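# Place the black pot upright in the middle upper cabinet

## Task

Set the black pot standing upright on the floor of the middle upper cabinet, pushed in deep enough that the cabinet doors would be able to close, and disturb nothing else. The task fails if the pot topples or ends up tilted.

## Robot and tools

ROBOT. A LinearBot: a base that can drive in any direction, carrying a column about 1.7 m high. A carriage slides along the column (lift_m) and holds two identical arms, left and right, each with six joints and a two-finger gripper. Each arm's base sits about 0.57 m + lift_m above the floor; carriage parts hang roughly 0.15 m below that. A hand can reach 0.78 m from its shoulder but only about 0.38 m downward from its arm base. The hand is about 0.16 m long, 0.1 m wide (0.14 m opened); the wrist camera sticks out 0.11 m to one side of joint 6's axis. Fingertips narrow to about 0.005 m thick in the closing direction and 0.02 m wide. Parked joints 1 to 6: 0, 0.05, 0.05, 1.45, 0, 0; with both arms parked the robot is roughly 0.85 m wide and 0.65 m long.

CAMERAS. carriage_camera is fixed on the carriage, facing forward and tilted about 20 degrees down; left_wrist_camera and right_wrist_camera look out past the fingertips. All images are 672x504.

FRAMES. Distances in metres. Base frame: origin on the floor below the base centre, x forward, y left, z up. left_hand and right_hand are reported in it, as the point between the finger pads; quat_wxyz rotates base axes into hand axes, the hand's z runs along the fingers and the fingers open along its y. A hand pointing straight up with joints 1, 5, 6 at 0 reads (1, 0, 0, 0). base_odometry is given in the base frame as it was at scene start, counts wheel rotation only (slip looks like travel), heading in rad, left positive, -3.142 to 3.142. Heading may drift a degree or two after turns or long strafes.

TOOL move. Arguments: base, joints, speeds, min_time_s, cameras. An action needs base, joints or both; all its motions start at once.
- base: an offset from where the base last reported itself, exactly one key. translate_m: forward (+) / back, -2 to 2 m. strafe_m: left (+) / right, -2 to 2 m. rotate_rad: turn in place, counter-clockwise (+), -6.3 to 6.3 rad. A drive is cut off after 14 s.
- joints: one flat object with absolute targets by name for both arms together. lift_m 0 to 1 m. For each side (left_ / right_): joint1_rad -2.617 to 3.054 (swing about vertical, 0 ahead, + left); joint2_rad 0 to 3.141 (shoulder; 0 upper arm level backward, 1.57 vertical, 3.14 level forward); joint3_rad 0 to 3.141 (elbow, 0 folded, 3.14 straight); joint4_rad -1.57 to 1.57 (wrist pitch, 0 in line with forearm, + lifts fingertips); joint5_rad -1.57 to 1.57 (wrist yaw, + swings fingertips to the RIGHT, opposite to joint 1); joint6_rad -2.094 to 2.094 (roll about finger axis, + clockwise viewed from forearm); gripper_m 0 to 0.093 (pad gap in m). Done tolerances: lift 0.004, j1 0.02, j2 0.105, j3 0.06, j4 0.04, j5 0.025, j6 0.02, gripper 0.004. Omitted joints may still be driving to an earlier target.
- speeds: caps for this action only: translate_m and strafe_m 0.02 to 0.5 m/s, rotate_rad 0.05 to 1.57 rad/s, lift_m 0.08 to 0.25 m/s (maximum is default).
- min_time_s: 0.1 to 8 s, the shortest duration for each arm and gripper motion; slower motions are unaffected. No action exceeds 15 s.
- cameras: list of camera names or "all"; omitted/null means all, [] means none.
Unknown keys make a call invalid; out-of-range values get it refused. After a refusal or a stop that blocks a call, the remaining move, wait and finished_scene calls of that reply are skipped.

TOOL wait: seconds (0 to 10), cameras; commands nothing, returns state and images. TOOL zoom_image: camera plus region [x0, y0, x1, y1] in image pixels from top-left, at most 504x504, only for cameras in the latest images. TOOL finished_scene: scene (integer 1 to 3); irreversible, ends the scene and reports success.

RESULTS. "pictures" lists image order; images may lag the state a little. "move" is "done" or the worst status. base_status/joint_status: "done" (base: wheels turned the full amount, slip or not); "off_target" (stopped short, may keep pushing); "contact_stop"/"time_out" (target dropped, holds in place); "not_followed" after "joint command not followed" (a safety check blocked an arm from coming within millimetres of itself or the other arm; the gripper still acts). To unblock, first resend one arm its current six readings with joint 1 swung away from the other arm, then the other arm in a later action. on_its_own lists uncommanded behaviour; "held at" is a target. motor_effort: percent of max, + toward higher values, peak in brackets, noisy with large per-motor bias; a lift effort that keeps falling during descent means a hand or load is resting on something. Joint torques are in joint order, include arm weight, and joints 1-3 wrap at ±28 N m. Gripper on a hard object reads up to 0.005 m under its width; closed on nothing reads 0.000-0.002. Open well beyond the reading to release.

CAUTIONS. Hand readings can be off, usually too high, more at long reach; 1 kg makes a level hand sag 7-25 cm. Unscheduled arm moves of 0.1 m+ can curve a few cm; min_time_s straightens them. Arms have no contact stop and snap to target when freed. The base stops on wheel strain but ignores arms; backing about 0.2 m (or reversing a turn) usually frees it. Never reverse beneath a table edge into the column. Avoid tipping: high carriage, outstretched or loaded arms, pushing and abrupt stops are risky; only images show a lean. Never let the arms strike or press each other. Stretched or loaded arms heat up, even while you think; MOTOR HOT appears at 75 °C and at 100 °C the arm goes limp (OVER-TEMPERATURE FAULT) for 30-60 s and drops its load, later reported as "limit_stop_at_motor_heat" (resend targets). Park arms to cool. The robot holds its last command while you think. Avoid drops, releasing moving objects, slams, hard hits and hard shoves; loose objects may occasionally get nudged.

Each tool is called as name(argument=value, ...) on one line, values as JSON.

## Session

move(cameras=["carriage_camera"])

zoom_image(camera="carriage_camera", region=[168, 126, 504, 378])

Scene clock: 0.00 s.
Joint torques (N m): no reading
base_odometry: x=+0.000 y=+0.000 heading=+0.000
base_status: not commanded
joint_positions: lift_m=+0.300 left_joint1_rad=+0.004 left_joint2_rad=+0.038 left_joint3_rad=+0.032 left_joint4_rad=+1.473 left_joint5_rad=+0.016 left_joint6_rad=-0.004 left_gripper_m=+0.09396 right_joint1_rad=-0.013 right_joint2_rad=+0.032 right_joint3_rad=+0.046 right_joint4_rad=+1.480 right_joint5_rad=-0.045 right_joint6_rad=-0.037 right_gripper_m=+0.09396
joint_status: not commanded
motor_effort: lift_m=+23 drive_wheels=-2
left_hand: x=+0.2496 y=+0.3008 z=+1.3008 quat_wxyz=(+0.999, +0.008, +0.052, +0.000) (m; base frame)
right_hand: x=+0.2418 y=-0.2960 z=+1.3045 quat_wxyz=(+0.999, -0.023, +0.038, -0.024) (m; base frame)
pictures: carriage_camera

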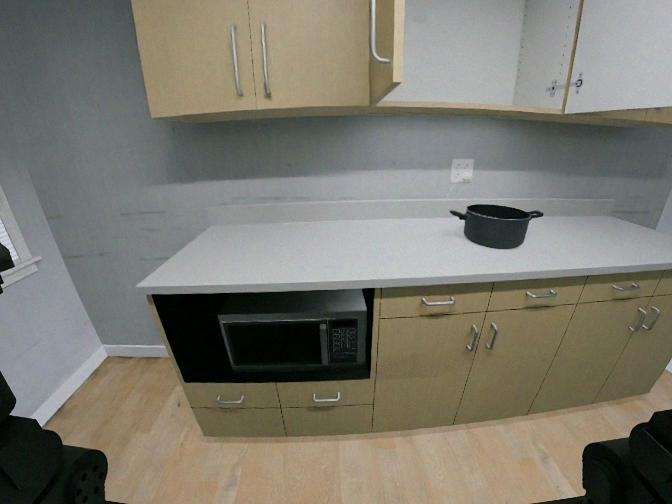

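Scaled by 1.500 from the camera's 672x504 image, which has a finer 960x720 frame.

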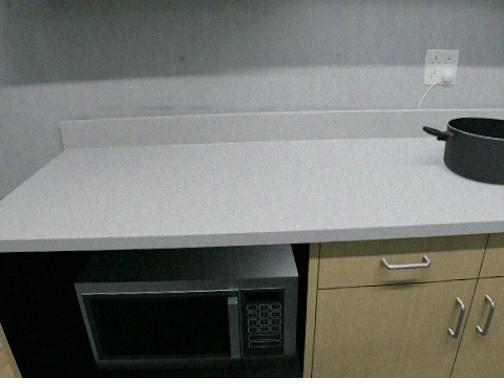

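zoom_image(camera="carriage_camera", region=[420, 180, 672, 369])

zoom_image(camera="carriage_camera", region=[120, 180, 372, 369])

zoom_image(camera="carriage_camera", region=[360, 0, 672, 234])

Scaled by 2.000 from the camera's 672x504 image, which has a finer 960x720 frame.

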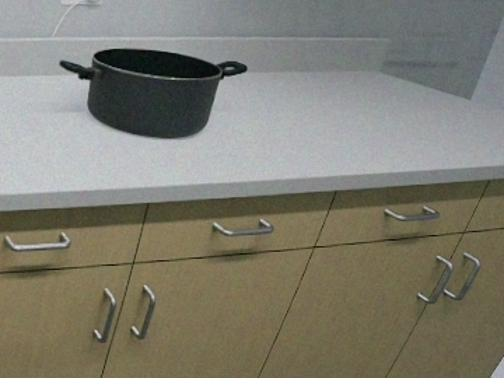

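Scaled by 2.000 from the camera's 672x504 image, which has a finer 960x720 frame.

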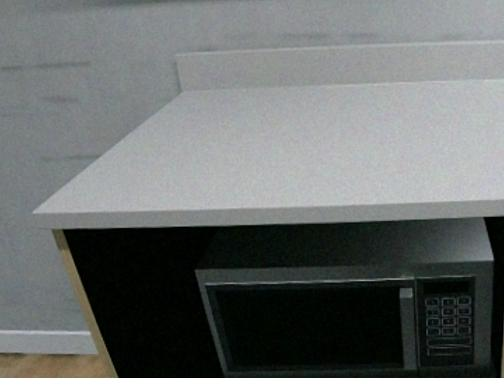

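Scaled by 1.615 from the camera's 672x504 image, which has a finer 960x720 frame.

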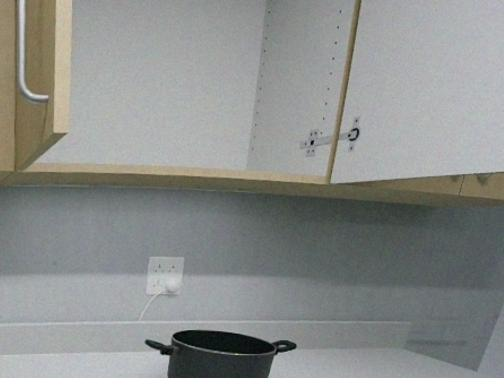

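move(base={"rotate_rad": 0.047}, cameras=[])

move(base={"strafe_m": -0.72}, speeds={"strafe_m": 0.3}, joints={"lift_m": 0.25, "left_joint1_rad": -0.22, "left_joint2_rad": 2.153, "left_joint3_rad": 1.628, "left_joint4_rad": 0.57, "left_joint5_rad": 0, "left_joint6_rad": -1.57, "left_gripper_m": 0.09, "right_joint1_rad": 0.235, "right_joint2_rad": 2.003, "right_joint3_rad": 1.397, "right_joint4_rad": 0.65, "right_joint5_rad": 0, "right_joint6_rad": 1.57, "right_gripper_m": 0.09}, min_time_s=2.5, cameras=["all"])

zoom_image(camera="carriage_camera", region=[210, 90, 462, 342])

Scene clock: 11.27 s.
Joint torques (N m): left_arm=[-0.1 4.62 5.35 -0.21 0.03 0.04] | right_arm=[-0.03 4.68 4.86 -0.37 0.02 -0.01]
move: done
base_odometry: x=+0.000 y=+0.000 heading=+0.046
base_status: done
joint_positions: lift_m=+0.300 left_joint1_rad=+0.004 left_joint2_rad=+0.038 left_joint3_rad=+0.032 left_joint4_rad=+1.473 left_joint5_rad=+0.016 left_joint6_rad=-0.004 left_gripper_m=+0.09396 right_joint1_rad=-0.013 right_joint2_rad=+0.032 right_joint3_rad=+0.046 right_joint4_rad=+1.480 right_joint5_rad=-0.045 right_joint6_rad=-0.037 right_gripper_m=+0.09396
joint_status: not commanded
motor_effort: lift_m=+23(23) drive_wheels=-8(11)
left_hand: x=+0.2496 y=+0.3008 z=+1.3008 quat_wxyz=(+0.999, +0.008, +0.052, +0.000) (m; base frame)
right_hand: x=+0.2418 y=-0.2960 z=+1.3045 quat_wxyz=(+0.999, -0.023, +0.038, -0.024) (m; base frame)
pictures: none
No camera images: "cameras" was empty.

Scene clock: 15.23 s.
Joint torques (N m): left_arm=[-0.02 -14.99 9.58 2.37 -0.08 0] | right_arm=[0.44 -11.97 8.79 2.02 0.12 0.06]
move: done
base_odometry: x=+0.033 y=-0.719 heading=+0.046
base_status: done
joint_positions: lift_m=+0.250 left_joint1_rad=-0.220 left_joint2_rad=+2.156 left_joint3_rad=+1.597 left_joint4_rad=+0.568 left_joint5_rad=+0.013 left_joint6_rad=-1.560 left_gripper_m=+0.09013 right_joint1_rad=+0.229 right_joint2_rad=+2.004 right_joint3_rad=+1.362 right_joint4_rad=+0.646 right_joint5_rad=-0.012 right_joint6_rad=+1.556 right_gripper_m=+0.09011
joint_status: all done
motor_effort: lift_m=+21(22) drive_wheels=-4(9)
left_hand: x=+0.8577 y=+0.1592 z=+1.0812 quat_wxyz=(+0.444, -0.433, +0.554, -0.555) (m; base frame)
right_hand: x=+0.8151 y=-0.1630 z=+1.0795 quat_wxyz=(+0.441, +0.431, +0.559, +0.554) (m; base frame)
pictures: carriage_camera, left_wrist_camera, right_wrist_camera

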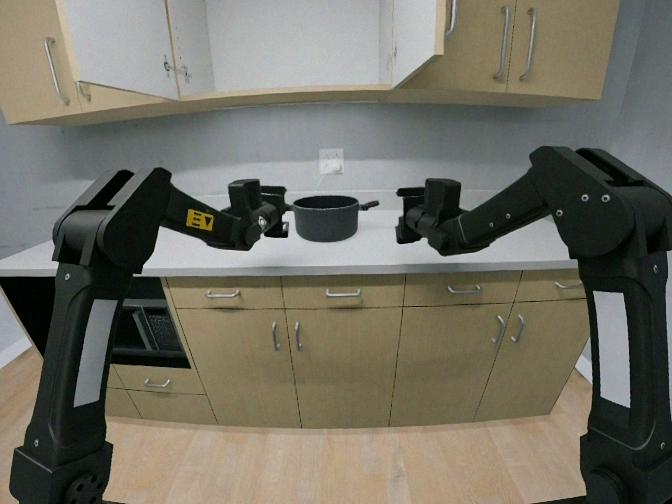

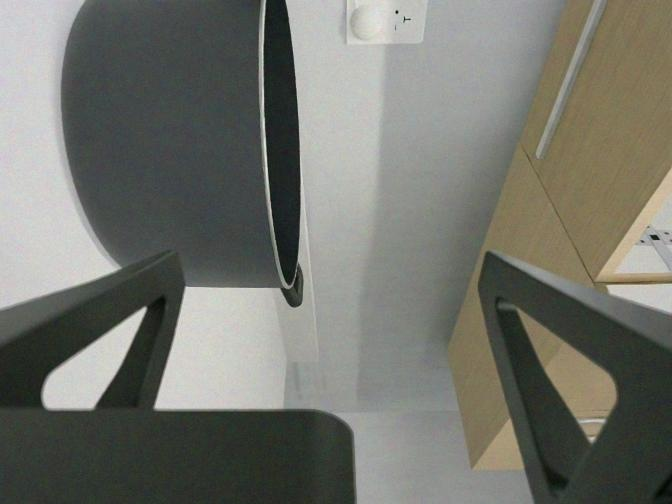

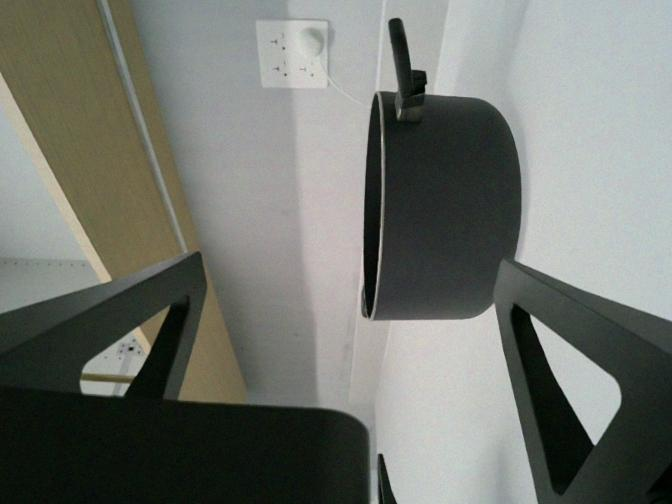

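Scaled by 2.000 from the camera's 672x504 image, which has a finer 960x720 frame.

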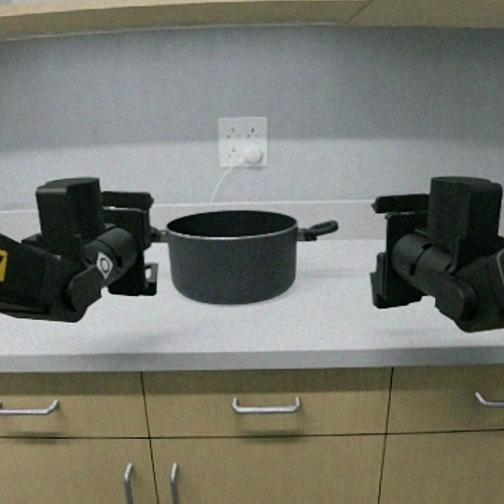

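zoom_image(camera="carriage_camera", region=[0, 230, 160, 320])

zoom_image(camera="carriage_camera", region=[512, 220, 672, 310])

zoom_image(camera="carriage_camera", region=[270, 170, 410, 300])

Scaled by 3.150 from the camera's 672x504 image, which has a finer 960x720 frame.

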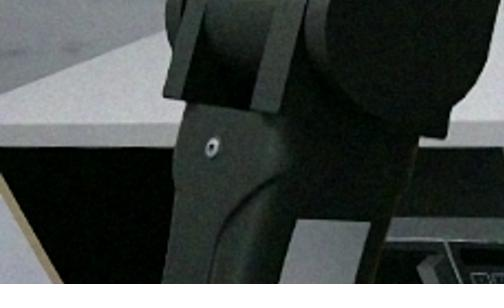

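Scaled by 3.150 from the camera's 672x504 image, which has a finer 960x720 frame.

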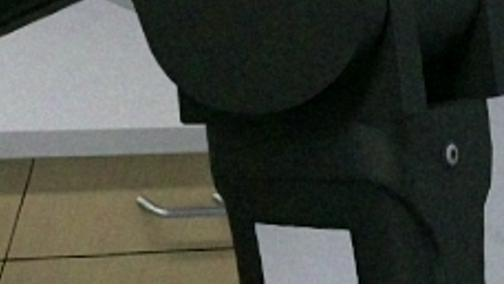

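Scaled by 3.600 from the camera's 672x504 image, which has a finer 960x720 frame.

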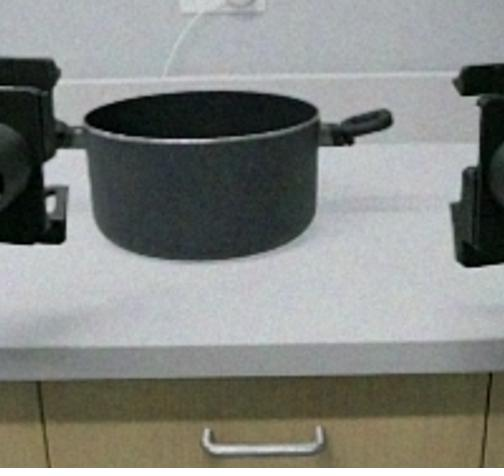

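move(base={"strafe_m": 0.045}, speeds={"strafe_m": 0.2}, joints={"lift_m": 0.205}, cameras=[])

move(base={"translate_m": 0.16}, speeds={"translate_m": 0.25}, cameras=["all"])

zoom_image(camera="carriage_camera", region=[250, 170, 430, 305])

Scene clock: 21.83 s.
Joint torques (N m): left_arm=[-0.31 -16.38 8.38 2.54 -0.06 0] | right_arm=[-0.25 -13.22 7.84 2.15 0.12 0.05]
move: done
base_odometry: x=+0.031 y=-0.674 heading=+0.046
base_status: done
joint_positions: lift_m=+0.205 left_joint1_rad=-0.218 left_joint2_rad=+2.169 left_joint3_rad=+1.609 left_joint4_rad=+0.552 left_joint5_rad=+0.010 left_joint6_rad=-1.561 left_gripper_m=+0.09013 right_joint1_rad=+0.236 right_joint2_rad=+2.016 right_joint3_rad=+1.374 right_joint4_rad=+0.633 right_joint5_rad=-0.010 right_joint6_rad=+1.557 right_gripper_m=+0.09011
joint_status: all done
motor_effort: lift_m=+22(22) drive_wheels=-2(11)
left_hand: x=+0.8608 y=+0.1602 z=+1.0303 quat_wxyz=(+0.441, -0.439, +0.558, -0.550) (m; base frame)
right_hand: x=+0.8170 y=-0.1588 z=+1.0307 quat_wxyz=(+0.437, +0.433, +0.563, +0.553) (m; base frame)
pictures: none
No camera images: "cameras" was empty.

Scene clock: 23.80 s.
Joint torques (N m): left_arm=[-0.25 -16.42 8.34 2.54 -0.07 0.02] | right_arm=[-0.06 -13.16 7.77 2.14 0.11 0.05]
move: done
base_odometry: x=+0.191 y=-0.667 heading=+0.046
base_status: done
joint_positions: lift_m=+0.205 left_joint1_rad=-0.218 left_joint2_rad=+2.169 left_joint3_rad=+1.609 left_joint4_rad=+0.553 left_joint5_rad=+0.010 left_joint6_rad=-1.561 left_gripper_m=+0.09013 right_joint1_rad=+0.235 right_joint2_rad=+2.016 right_joint3_rad=+1.374 right_joint4_rad=+0.635 right_joint5_rad=-0.010 right_joint6_rad=+1.557 right_gripper_m=+0.09011
joint_status: not commanded
motor_effort: lift_m=+22(22) drive_wheels=-5(14)
left_hand: x=+0.8608 y=+0.1603 z=+1.0304 quat_wxyz=(+0.441, -0.439, +0.557, -0.550) (m; base frame)
right_hand: x=+0.8171 y=-0.1591 z=+1.0309 quat_wxyz=(+0.437, +0.433, +0.562, +0.553) (m; base frame)
pictures: carriage_camera, left_wrist_camera, right_wrist_camera

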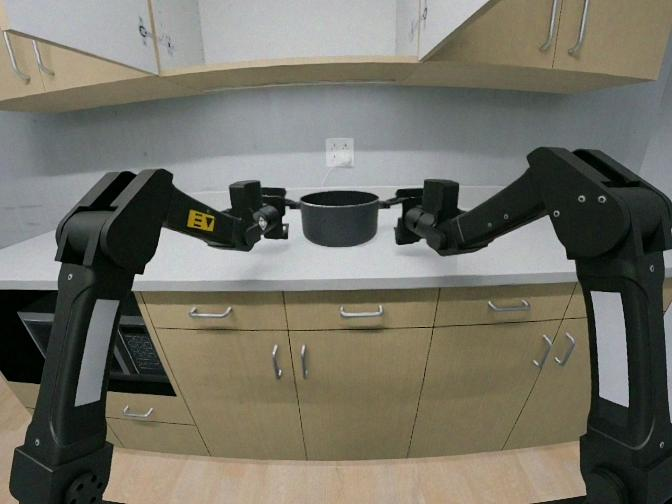

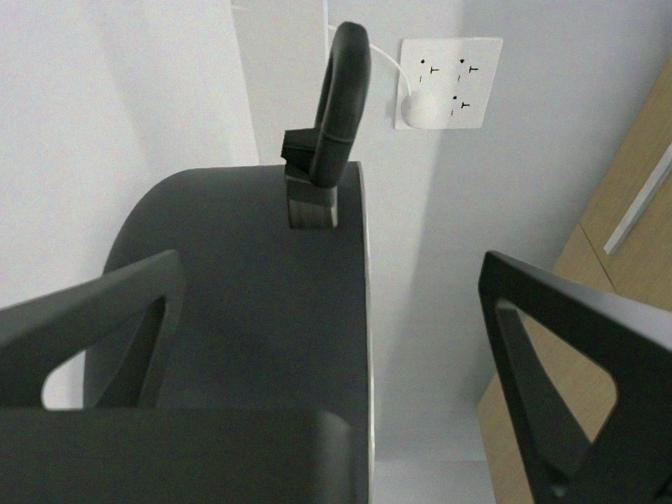

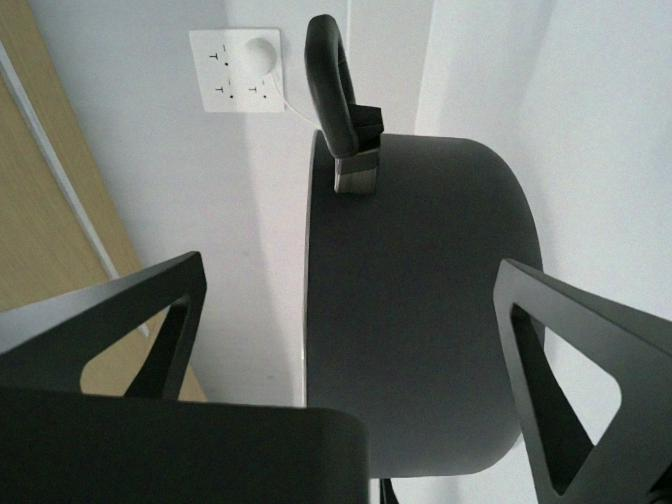

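Scaled by 2.800 from the camera's 672x504 image, which has a finer 960x720 frame.

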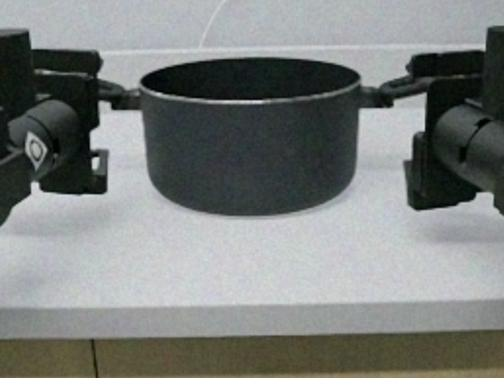

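move(base={"translate_m": 0.085}, speeds={"translate_m": 0.15}, cameras=["all"])

zoom_image(camera="carriage_camera", region=[250, 160, 430, 295])

Scene clock: 28.83 s.
Joint torques (N m): left_arm=[-0.25 -16.51 8.49 2.54 -0.07 0.01] | right_arm=[-0.08 -13.35 7.88 2.14 0.1 0.05]
move: done
base_odometry: x=+0.276 y=-0.664 heading=+0.045
base_status: done
joint_positions: lift_m=+0.205 left_joint1_rad=-0.218 left_joint2_rad=+2.169 left_joint3_rad=+1.609 left_joint4_rad=+0.553 left_joint5_rad=+0.010 left_joint6_rad=-1.561 left_gripper_m=+0.09013 right_joint1_rad=+0.235 right_joint2_rad=+2.016 right_joint3_rad=+1.374 right_joint4_rad=+0.635 right_joint5_rad=-0.010 right_joint6_rad=+1.557 right_gripper_m=+0.09011
joint_status: not commanded
motor_effort: lift_m=+22(22) drive_wheels=+2(9)
left_hand: x=+0.8607 y=+0.1601 z=+1.0305 quat_wxyz=(+0.441, -0.438, +0.557, -0.550) (m; base frame)
right_hand: x=+0.8171 y=-0.1592 z=+1.0310 quat_wxyz=(+0.437, +0.433, +0.562, +0.553) (m; base frame)
pictures: carriage_camera, left_wrist_camera, right_wrist_camera

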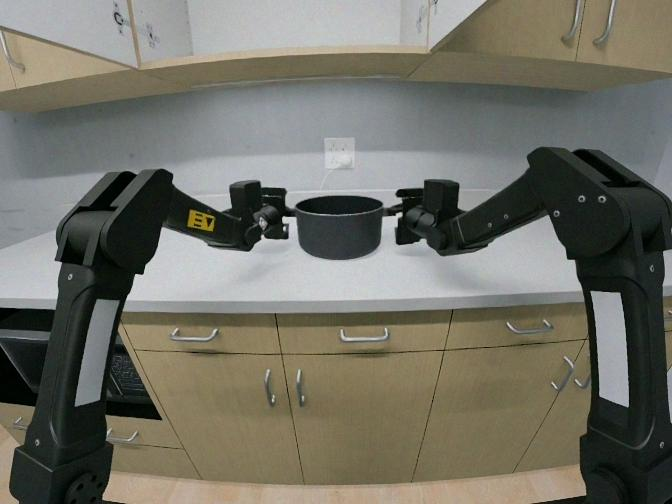

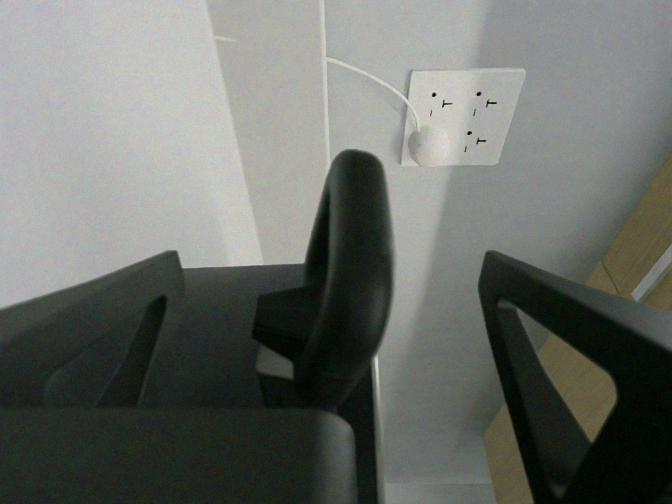

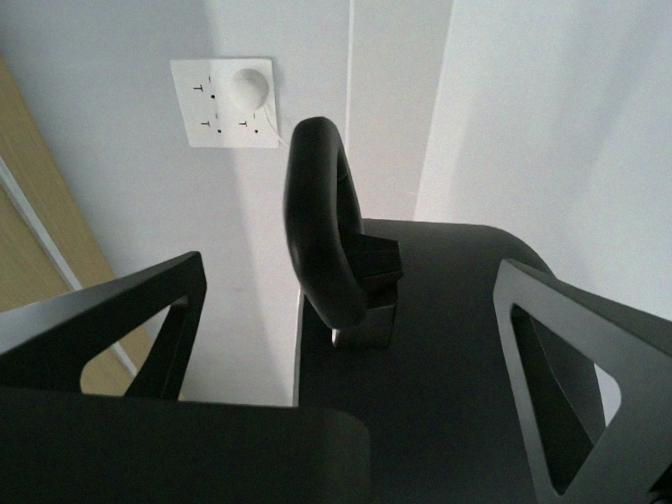

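Scaled by 2.800 from the camera's 672x504 image, which has a finer 960x720 frame.

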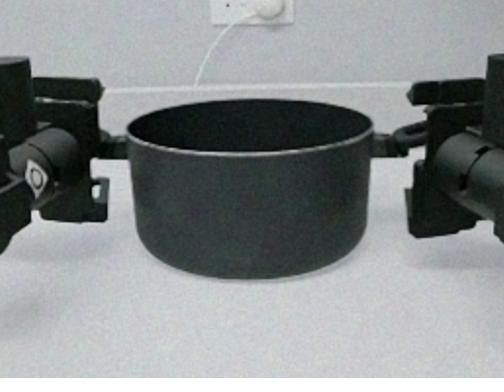

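move(base={"translate_m": 0.028}, speeds={"translate_m": 0.1}, joints={"lift_m": 0.213}, cameras=["left_wrist_camera", "right_wrist_camera"])

Scene clock: 31.57 s.
Joint torques (N m): left_arm=[-0.29 -16.46 8.17 2.49 -0.04 0.01] | right_arm=[-0.1 -13.2 7.51 2.12 0.11 0.05]
move: done
base_odometry: x=+0.304 y=-0.663 heading=+0.044
base_status: done
joint_positions: lift_m=+0.213 left_joint1_rad=-0.218 left_joint2_rad=+2.169 left_joint3_rad=+1.611 left_joint4_rad=+0.557 left_joint5_rad=+0.009 left_joint6_rad=-1.561 left_gripper_m=+0.09013 right_joint1_rad=+0.235 right_joint2_rad=+2.016 right_joint3_rad=+1.377 right_joint4_rad=+0.638 right_joint5_rad=-0.009 right_joint6_rad=+1.557 right_gripper_m=+0.09011
joint_status: all done
motor_effort: lift_m=+23(28) drive_wheels=+1(9)
left_hand: x=+0.8610 y=+0.1602 z=+1.0398 quat_wxyz=(+0.443, -0.437, +0.556, -0.551) (m; base frame)
right_hand: x=+0.8174 y=-0.1594 z=+1.0406 quat_wxyz=(+0.439, +0.432, +0.560, +0.554) (m; base frame)
pictures: left_wrist_camera, right_wrist_camera

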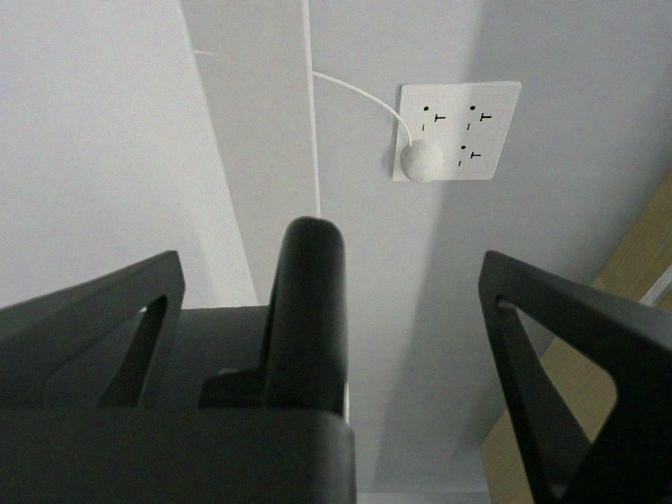

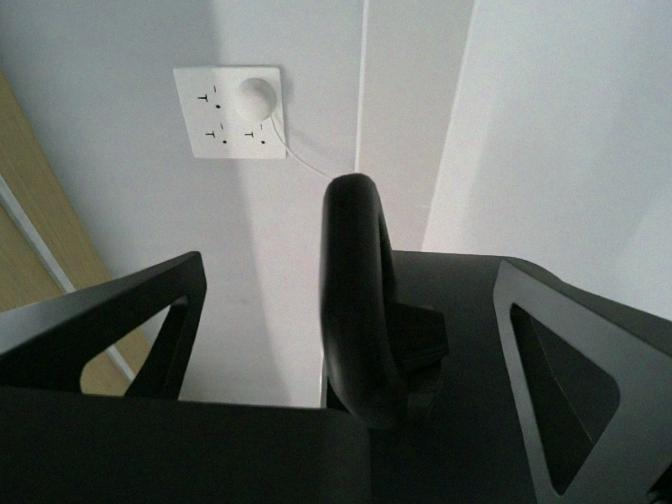

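move(base={"rotate_rad": -0.009}, joints={"lift_m": 0.209, "left_gripper_m": 0.05, "right_gripper_m": 0.05}, cameras=["left_wrist_camera", "right_wrist_camera"])

Scene clock: 34.07 s.
Joint torques (N m): left_arm=[-0.13 -16.58 8.28 2.54 -0.02 0.01] | right_arm=[-0.01 -13.33 7.53 2.15 0.07 0.03]
move: done
base_odometry: x=+0.304 y=-0.663 heading=+0.036
base_status: done
joint_positions: lift_m=+0.209 left_joint1_rad=-0.219 left_joint2_rad=+2.170 left_joint3_rad=+1.611 left_joint4_rad=+0.553 left_joint5_rad=+0.007 left_joint6_rad=-1.561 left_gripper_m=+0.05013 right_joint1_rad=+0.235 right_joint2_rad=+2.016 right_joint3_rad=+1.377 right_joint4_rad=+0.635 right_joint5_rad=-0.008 right_joint6_rad=+1.558 right_gripper_m=+0.05011
joint_status: all done
motor_effort: lift_m=+21(21) drive_wheels=-6(8)
left_hand: x=+0.8610 y=+0.1600 z=+1.0347 quat_wxyz=(+0.442, -0.439, +0.557, -0.550) (m; base frame)
right_hand: x=+0.8175 y=-0.1597 z=+1.0359 quat_wxyz=(+0.438, +0.433, +0.561, +0.553) (m; base frame)
pictures: left_wrist_camera, right_wrist_camera

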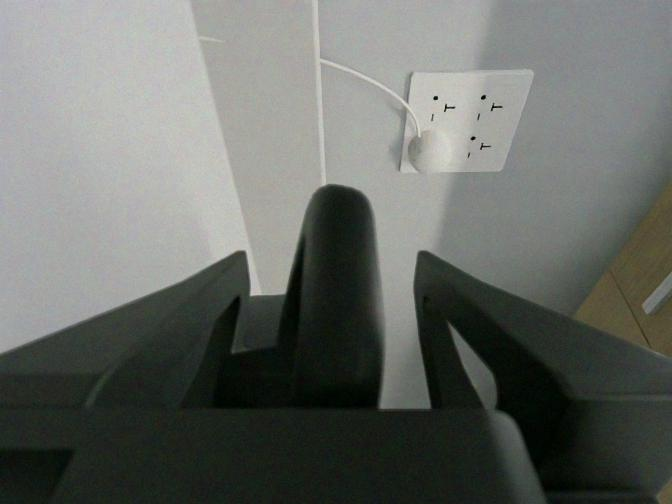

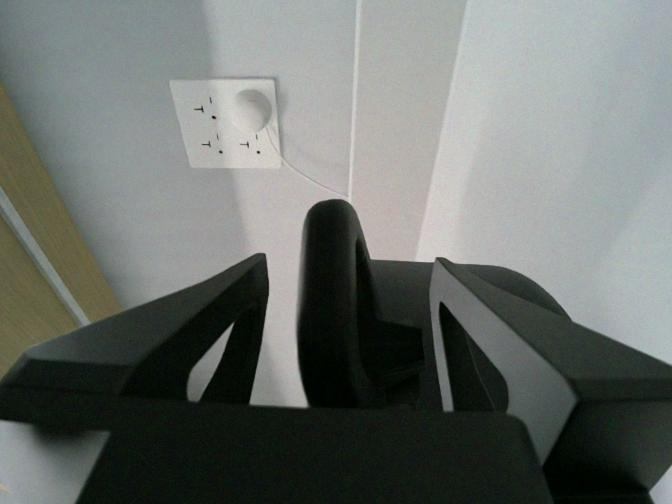

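move(joints={"lift_m": 0.2135, "left_gripper_m": 0.028, "right_gripper_m": 0.028}, min_time_s=0.6, cameras=["left_wrist_camera", "right_wrist_camera"])

Scene clock: 35.80 s.
Joint torques (N m): left_arm=[-0.1 -16.65 8.23 3.09 -0.02 0.02] | right_arm=[-0.12 -13.38 7.64 2.54 0.1 0.38]
move: done
base_odometry: x=+0.304 y=-0.663 heading=+0.036
base_status: not commanded
joint_positions: lift_m=+0.213 left_joint1_rad=-0.219 left_joint2_rad=+2.170 left_joint3_rad=+1.611 left_joint4_rad=+0.505 left_joint5_rad=+0.007 left_joint6_rad=-1.562 left_gripper_m=+0.02816 right_joint1_rad=+0.235 right_joint2_rad=+2.017 right_joint3_rad=+1.377 right_joint4_rad=+0.598 right_joint5_rad=-0.008 right_joint6_rad=+1.526 right_gripper_m=+0.02822
joint_status: all done
motor_effort: lift_m=+24(28) drive_wheels=-5(7)
left_hand: x=+0.8607 y=+0.1601 z=+1.0266 quat_wxyz=(+0.431, -0.450, +0.570, -0.536) (m; base frame)
right_hand: x=+0.8174 y=-0.1598 z=+1.0306 quat_wxyz=(+0.439, +0.432, +0.578, +0.536) (m; base frame)
pictures: left_wrist_camera, right_wrist_camera

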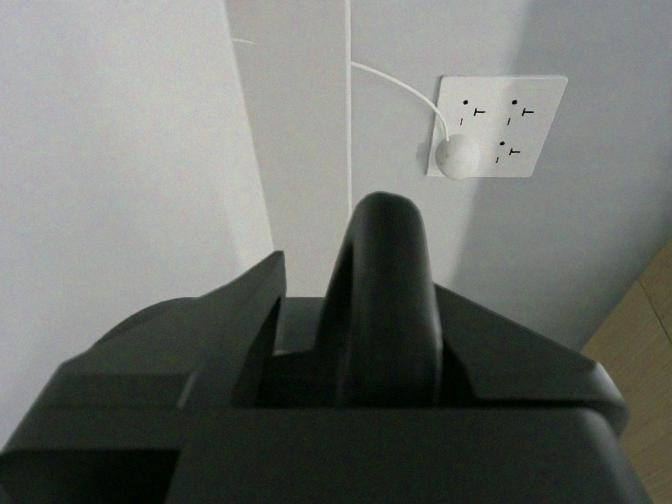

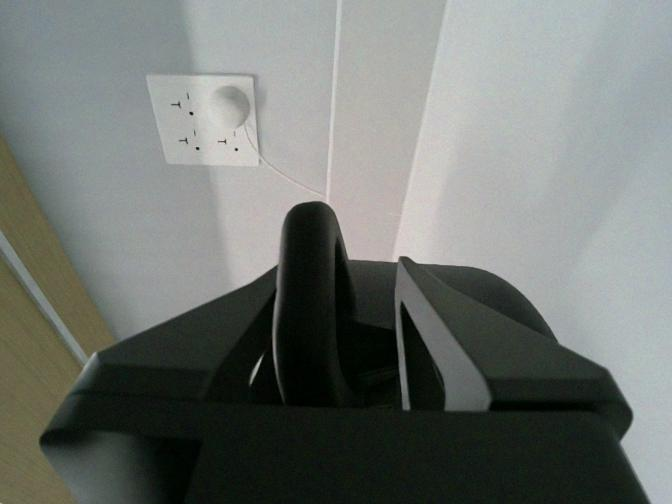

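move(joints={"left_gripper_m": 0.019, "right_gripper_m": 0.019}, min_time_s=0.6, cameras=["left_wrist_camera", "right_wrist_camera"])

Scene clock: 40.07 s.
Joint torques (N m): left_arm=[-0.08 -16.64 8.25 3.17 -0.02 -0.59] | right_arm=[0.01 -13.31 7.56 2.24 0.04 0.09]
move: off_target
base_odometry: x=+0.304 y=-0.663 heading=+0.036
base_status: not commanded
joint_positions: lift_m=+0.213 left_joint1_rad=-0.219 left_joint2_rad=+2.170 left_joint3_rad=+1.611 left_joint4_rad=+0.498 left_joint5_rad=+0.005 left_joint6_rad=-1.510 left_gripper_m=+0.02312 right_joint1_rad=+0.234 right_joint2_rad=+2.017 right_joint3_rad=+1.377 right_joint4_rad=+0.624 right_joint5_rad=-0.003 right_joint6_rad=+1.553 right_gripper_m=+0.01912
joint_status: left_gripper_m off_target (ended at +0.02314, target +0.01900); the others done
motor_effort: lift_m=+24(24) drive_wheels=-6(7)
left_hand: x=+0.8607 y=+0.1604 z=+1.0247 quat_wxyz=(+0.443, -0.437, +0.583, -0.523) (m; base frame)
right_hand: x=+0.8180 y=-0.1613 z=+1.0370 quat_wxyz=(+0.439, +0.436, +0.564, +0.547) (m; base frame)
pictures: left_wrist_camera, right_wrist_camera

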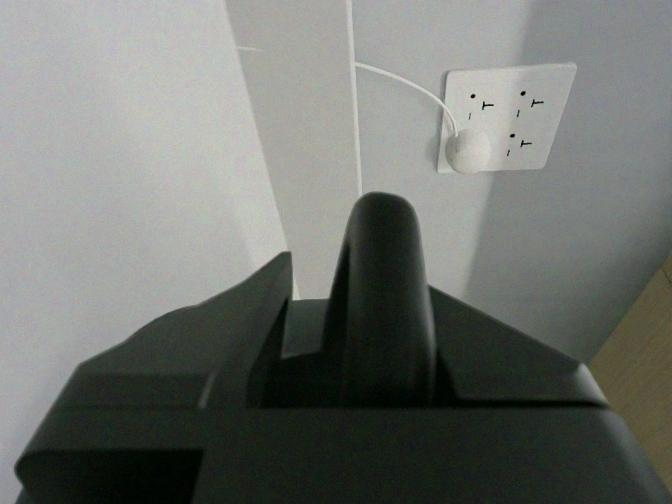

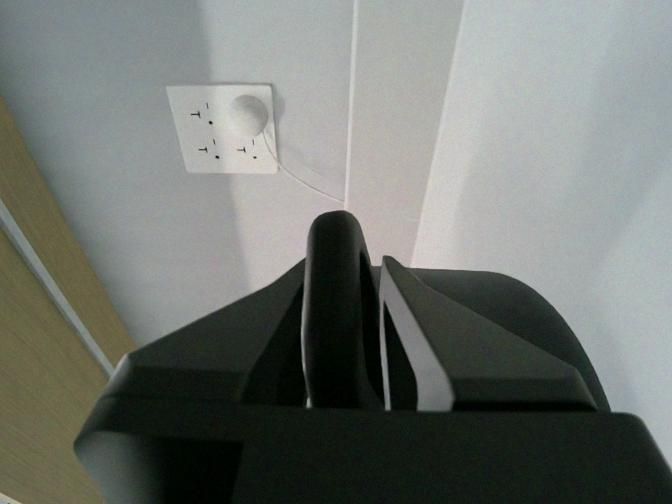

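move(joints={"left_gripper_m": 0.016, "right_gripper_m": 0.01}, min_time_s=0.6, cameras=["right_wrist_camera"])

Scene clock: 41.57 s.
Joint torques (N m): left_arm=[-0.06 -16.66 8.2 3.17 -0.01 -0.6] | right_arm=[-0.06 -13.33 7.54 2.26 0 0.82]
move: off_target
base_odometry: x=+0.304 y=-0.663 heading=+0.036
base_status: not commanded
joint_positions: lift_m=+0.213 left_joint1_rad=-0.219 left_joint2_rad=+2.170 left_joint3_rad=+1.611 left_joint4_rad=+0.498 left_joint5_rad=+0.005 left_joint6_rad=-1.508 left_gripper_m=+0.02300 right_joint1_rad=+0.234 right_joint2_rad=+2.017 right_joint3_rad=+1.377 right_joint4_rad=+0.625 right_joint5_rad=-0.002 right_joint6_rad=+1.490 right_gripper_m=+0.01409
joint_status: left_gripper_m off_target (ended at +0.02299, target +0.01600); right_gripper_m off_target (ended at +0.01412, target +0.01000)
motor_effort: lift_m=+24(24) drive_wheels=-6(7)
left_hand: x=+0.8607 y=+0.1604 z=+1.0247 quat_wxyz=(+0.444, -0.436, +0.584, -0.522) (m; base frame)
right_hand: x=+0.8180 y=-0.1615 z=+1.0372 quat_wxyz=(+0.456, +0.418, +0.577, +0.533) (m; base frame)
pictures: right_wrist_camera

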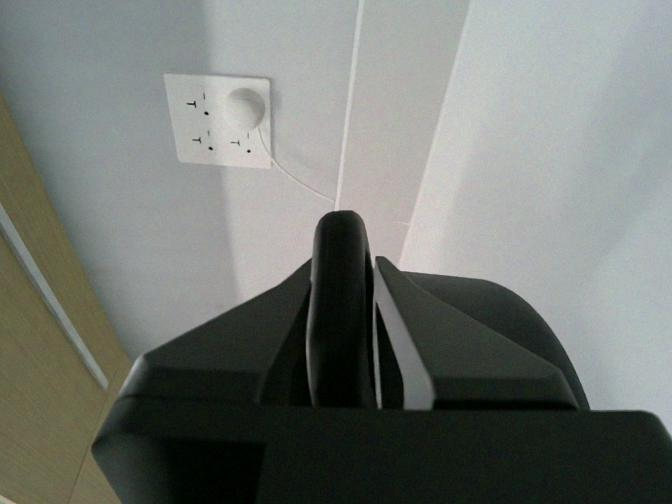

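move(joints={"left_gripper_m": 0.0155, "right_gripper_m": 0.005}, min_time_s=0.4, cameras=[])

move(joints={"lift_m": 0.305, "left_joint4_rad": 0.7, "right_joint4_rad": 0.78}, speeds={"lift_m": 0.1}, min_time_s=0.9, cameras=["carriage_camera", "left_wrist_camera", "right_wrist_camera"])

zoom_image(camera="carriage_camera", region=[250, 160, 430, 295])

Scene clock: 43.20 s.
Joint torques (N m): left_arm=[-0.09 -16.65 8.21 3.17 -0.01 -0.6] | right_arm=[-0.05 -13.3 7.56 2.25 0 0.86]
move: off_target
base_odometry: x=+0.304 y=-0.663 heading=+0.036
base_status: not commanded
joint_positions: lift_m=+0.213 left_joint1_rad=-0.219 left_joint2_rad=+2.170 left_joint3_rad=+1.611 left_joint4_rad=+0.498 left_joint5_rad=+0.005 left_joint6_rad=-1.508 left_gripper_m=+0.02300 right_joint1_rad=+0.234 right_joint2_rad=+2.017 right_joint3_rad=+1.377 right_joint4_rad=+0.625 right_joint5_rad=-0.002 right_joint6_rad=+1.485 right_gripper_m=+0.01386
joint_status: left_gripper_m off_target (ended at +0.02299, target +0.01550); right_gripper_m off_target (ended at +0.01386, target +0.00500)
motor_effort: lift_m=+24(24) drive_wheels=-6(6)
left_hand: x=+0.8607 y=+0.1604 z=+1.0247 quat_wxyz=(+0.444, -0.436, +0.584, -0.522) (m; base frame)
right_hand: x=+0.8180 y=-0.1615 z=+1.0372 quat_wxyz=(+0.458, +0.417, +0.578, +0.532) (m; base frame)
pictures: none
No camera images: "cameras" was empty.

Scene clock: 44.53 s.
Joint torques (N m): left_arm=[-0.14 -20.51 9.43 4.57 -0.03 -0.74] | right_arm=[0.02 -17.03 8.12 3.91 -0.01 1.04]
move: off_target
base_odometry: x=+0.304 y=-0.663 heading=+0.036
base_status: not commanded
joint_positions: lift_m=+0.305 left_joint1_rad=-0.219 left_joint2_rad=+2.207 left_joint3_rad=+1.597 left_joint4_rad=+0.505 left_joint5_rad=+0.005 left_joint6_rad=-1.496 left_gripper_m=+0.02266 right_joint1_rad=+0.233 right_joint2_rad=+2.051 right_joint3_rad=+1.368 right_joint4_rad=+0.603 right_joint5_rad=+0.002 right_joint6_rad=+1.468 right_gripper_m=+0.01230
joint_status: left_joint4_rad off_target (ended at +0.505, target +0.700); right_joint4_rad off_target (ended at +0.603, target +0.780); the others done
motor_effort: lift_m=+25(28) drive_wheels=-6(7)
left_hand: x=+0.8633 y=+0.1598 z=+1.0875 quat_wxyz=(+0.436, -0.441, +0.598, -0.507) (m; base frame)
right_hand: x=+0.8210 y=-0.1617 z=+1.0988 quat_wxyz=(+0.448, +0.426, +0.599, +0.509) (m; base frame)
pictures: carriage_camera, left_wrist_camera, right_wrist_camera

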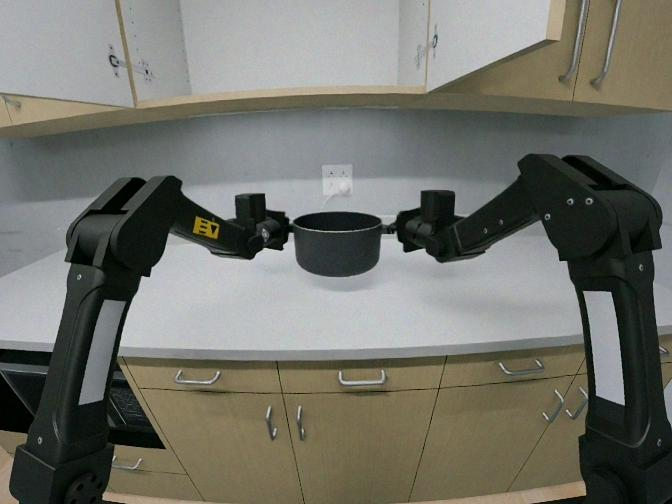

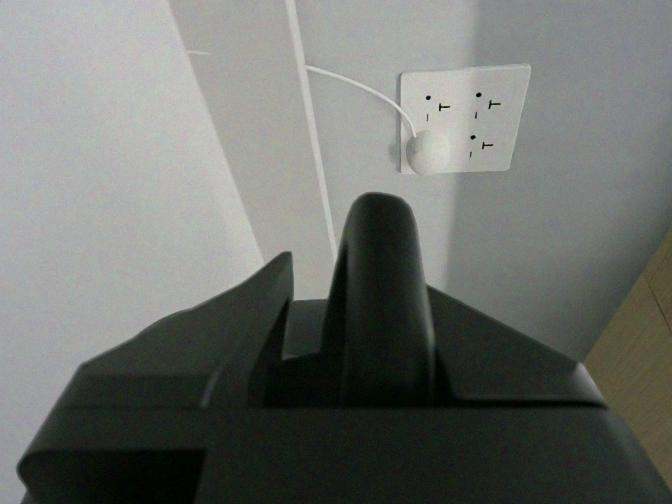

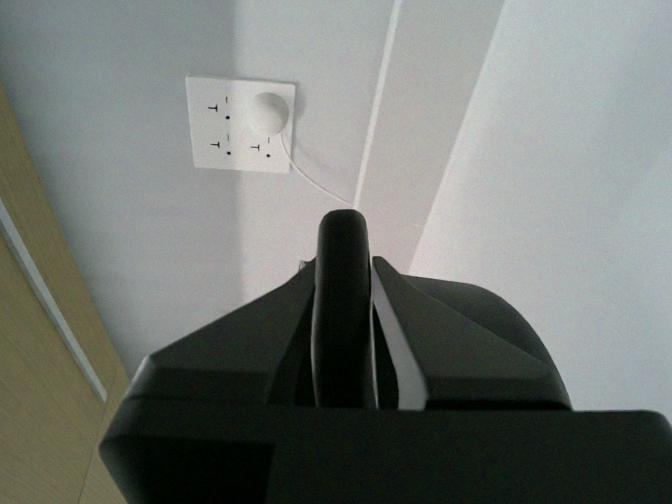

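Scaled by 2.800 from the camera's 672x504 image, which has a finer 960x720 frame.

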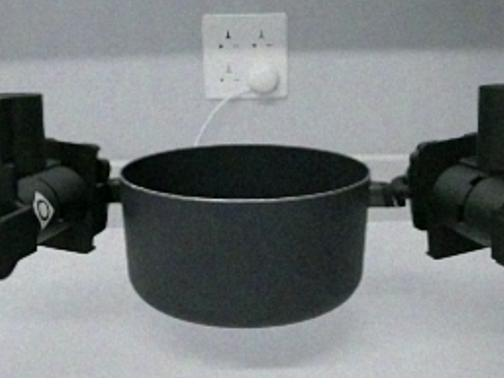

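move(base={"translate_m": -0.4}, joints={"lift_m": 0.8, "left_joint4_rad": 0.765, "right_joint4_rad": 0.845}, speeds={"translate_m": 0.25, "lift_m": 0.14}, min_time_s=1.5, cameras=["carriage_camera", "left_wrist_camera", "right_wrist_camera"])

zoom_image(camera="carriage_camera", region=[210, 120, 462, 309])

Scene clock: 51.03 s.
Joint torques (N m): left_arm=[-0.18 -21.63 9.8 4.59 -0.02 -0.84] | right_arm=[0.18 -18.14 8.34 4 -0.06 1.27]
move: off_target
base_odometry: x=-0.096 y=-0.677 heading=+0.035
base_status: done
joint_positions: lift_m=+0.800 left_joint1_rad=-0.219 left_joint2_rad=+2.218 left_joint3_rad=+1.593 left_joint4_rad=+0.568 left_joint5_rad=+0.005 left_joint6_rad=-1.486 left_gripper_m=+0.02257 right_joint1_rad=+0.232 right_joint2_rad=+2.061 right_joint3_rad=+1.364 right_joint4_rad=+0.662 right_joint5_rad=+0.002 right_joint6_rad=+1.449 right_gripper_m=+0.01208
joint_status: left_joint4_rad off_target (ended at +0.569, target +0.765); right_joint4_rad off_target (ended at +0.662, target +0.845); the others done
motor_effort: lift_m=+25(29) drive_wheels=-7(16)
left_hand: x=+0.8652 y=+0.1596 z=+1.5896 quat_wxyz=(+0.451, -0.429, +0.587, -0.518) (m; base frame)
right_hand: x=+0.8226 y=-0.1618 z=+1.6002 quat_wxyz=(+0.464, +0.412, +0.590, +0.517) (m; base frame)
pictures: carriage_camera, left_wrist_camera, right_wrist_camera

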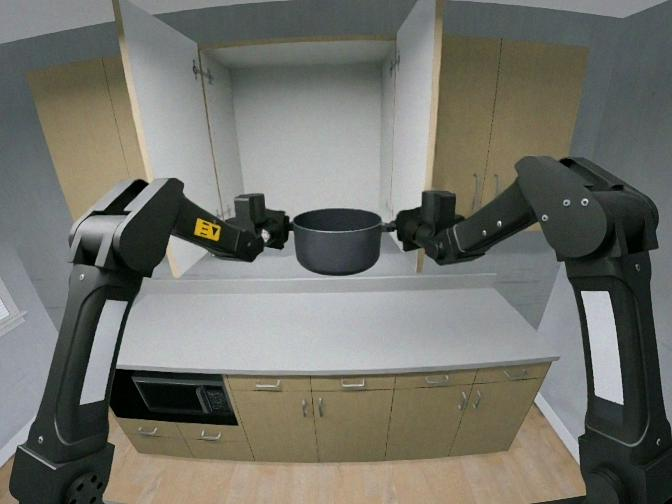

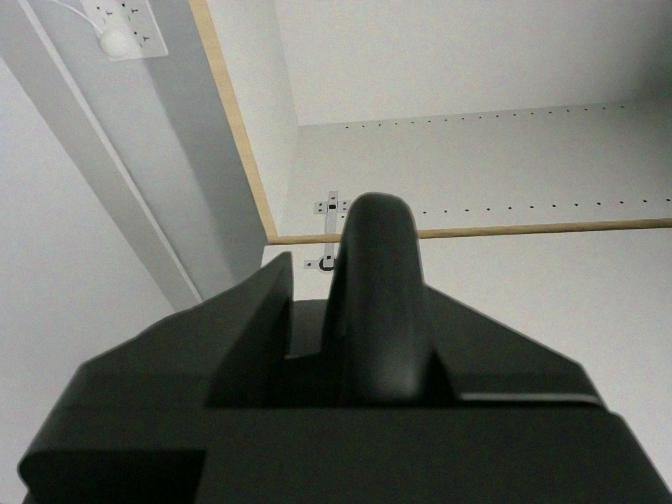

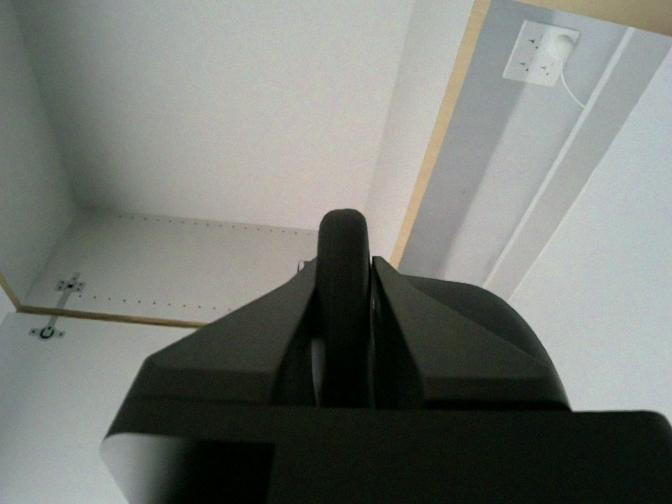

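Scaled by 2.000 from the camera's 672x504 image, which has a finer 960x720 frame.

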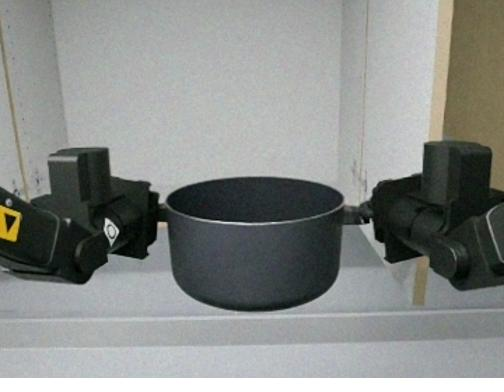

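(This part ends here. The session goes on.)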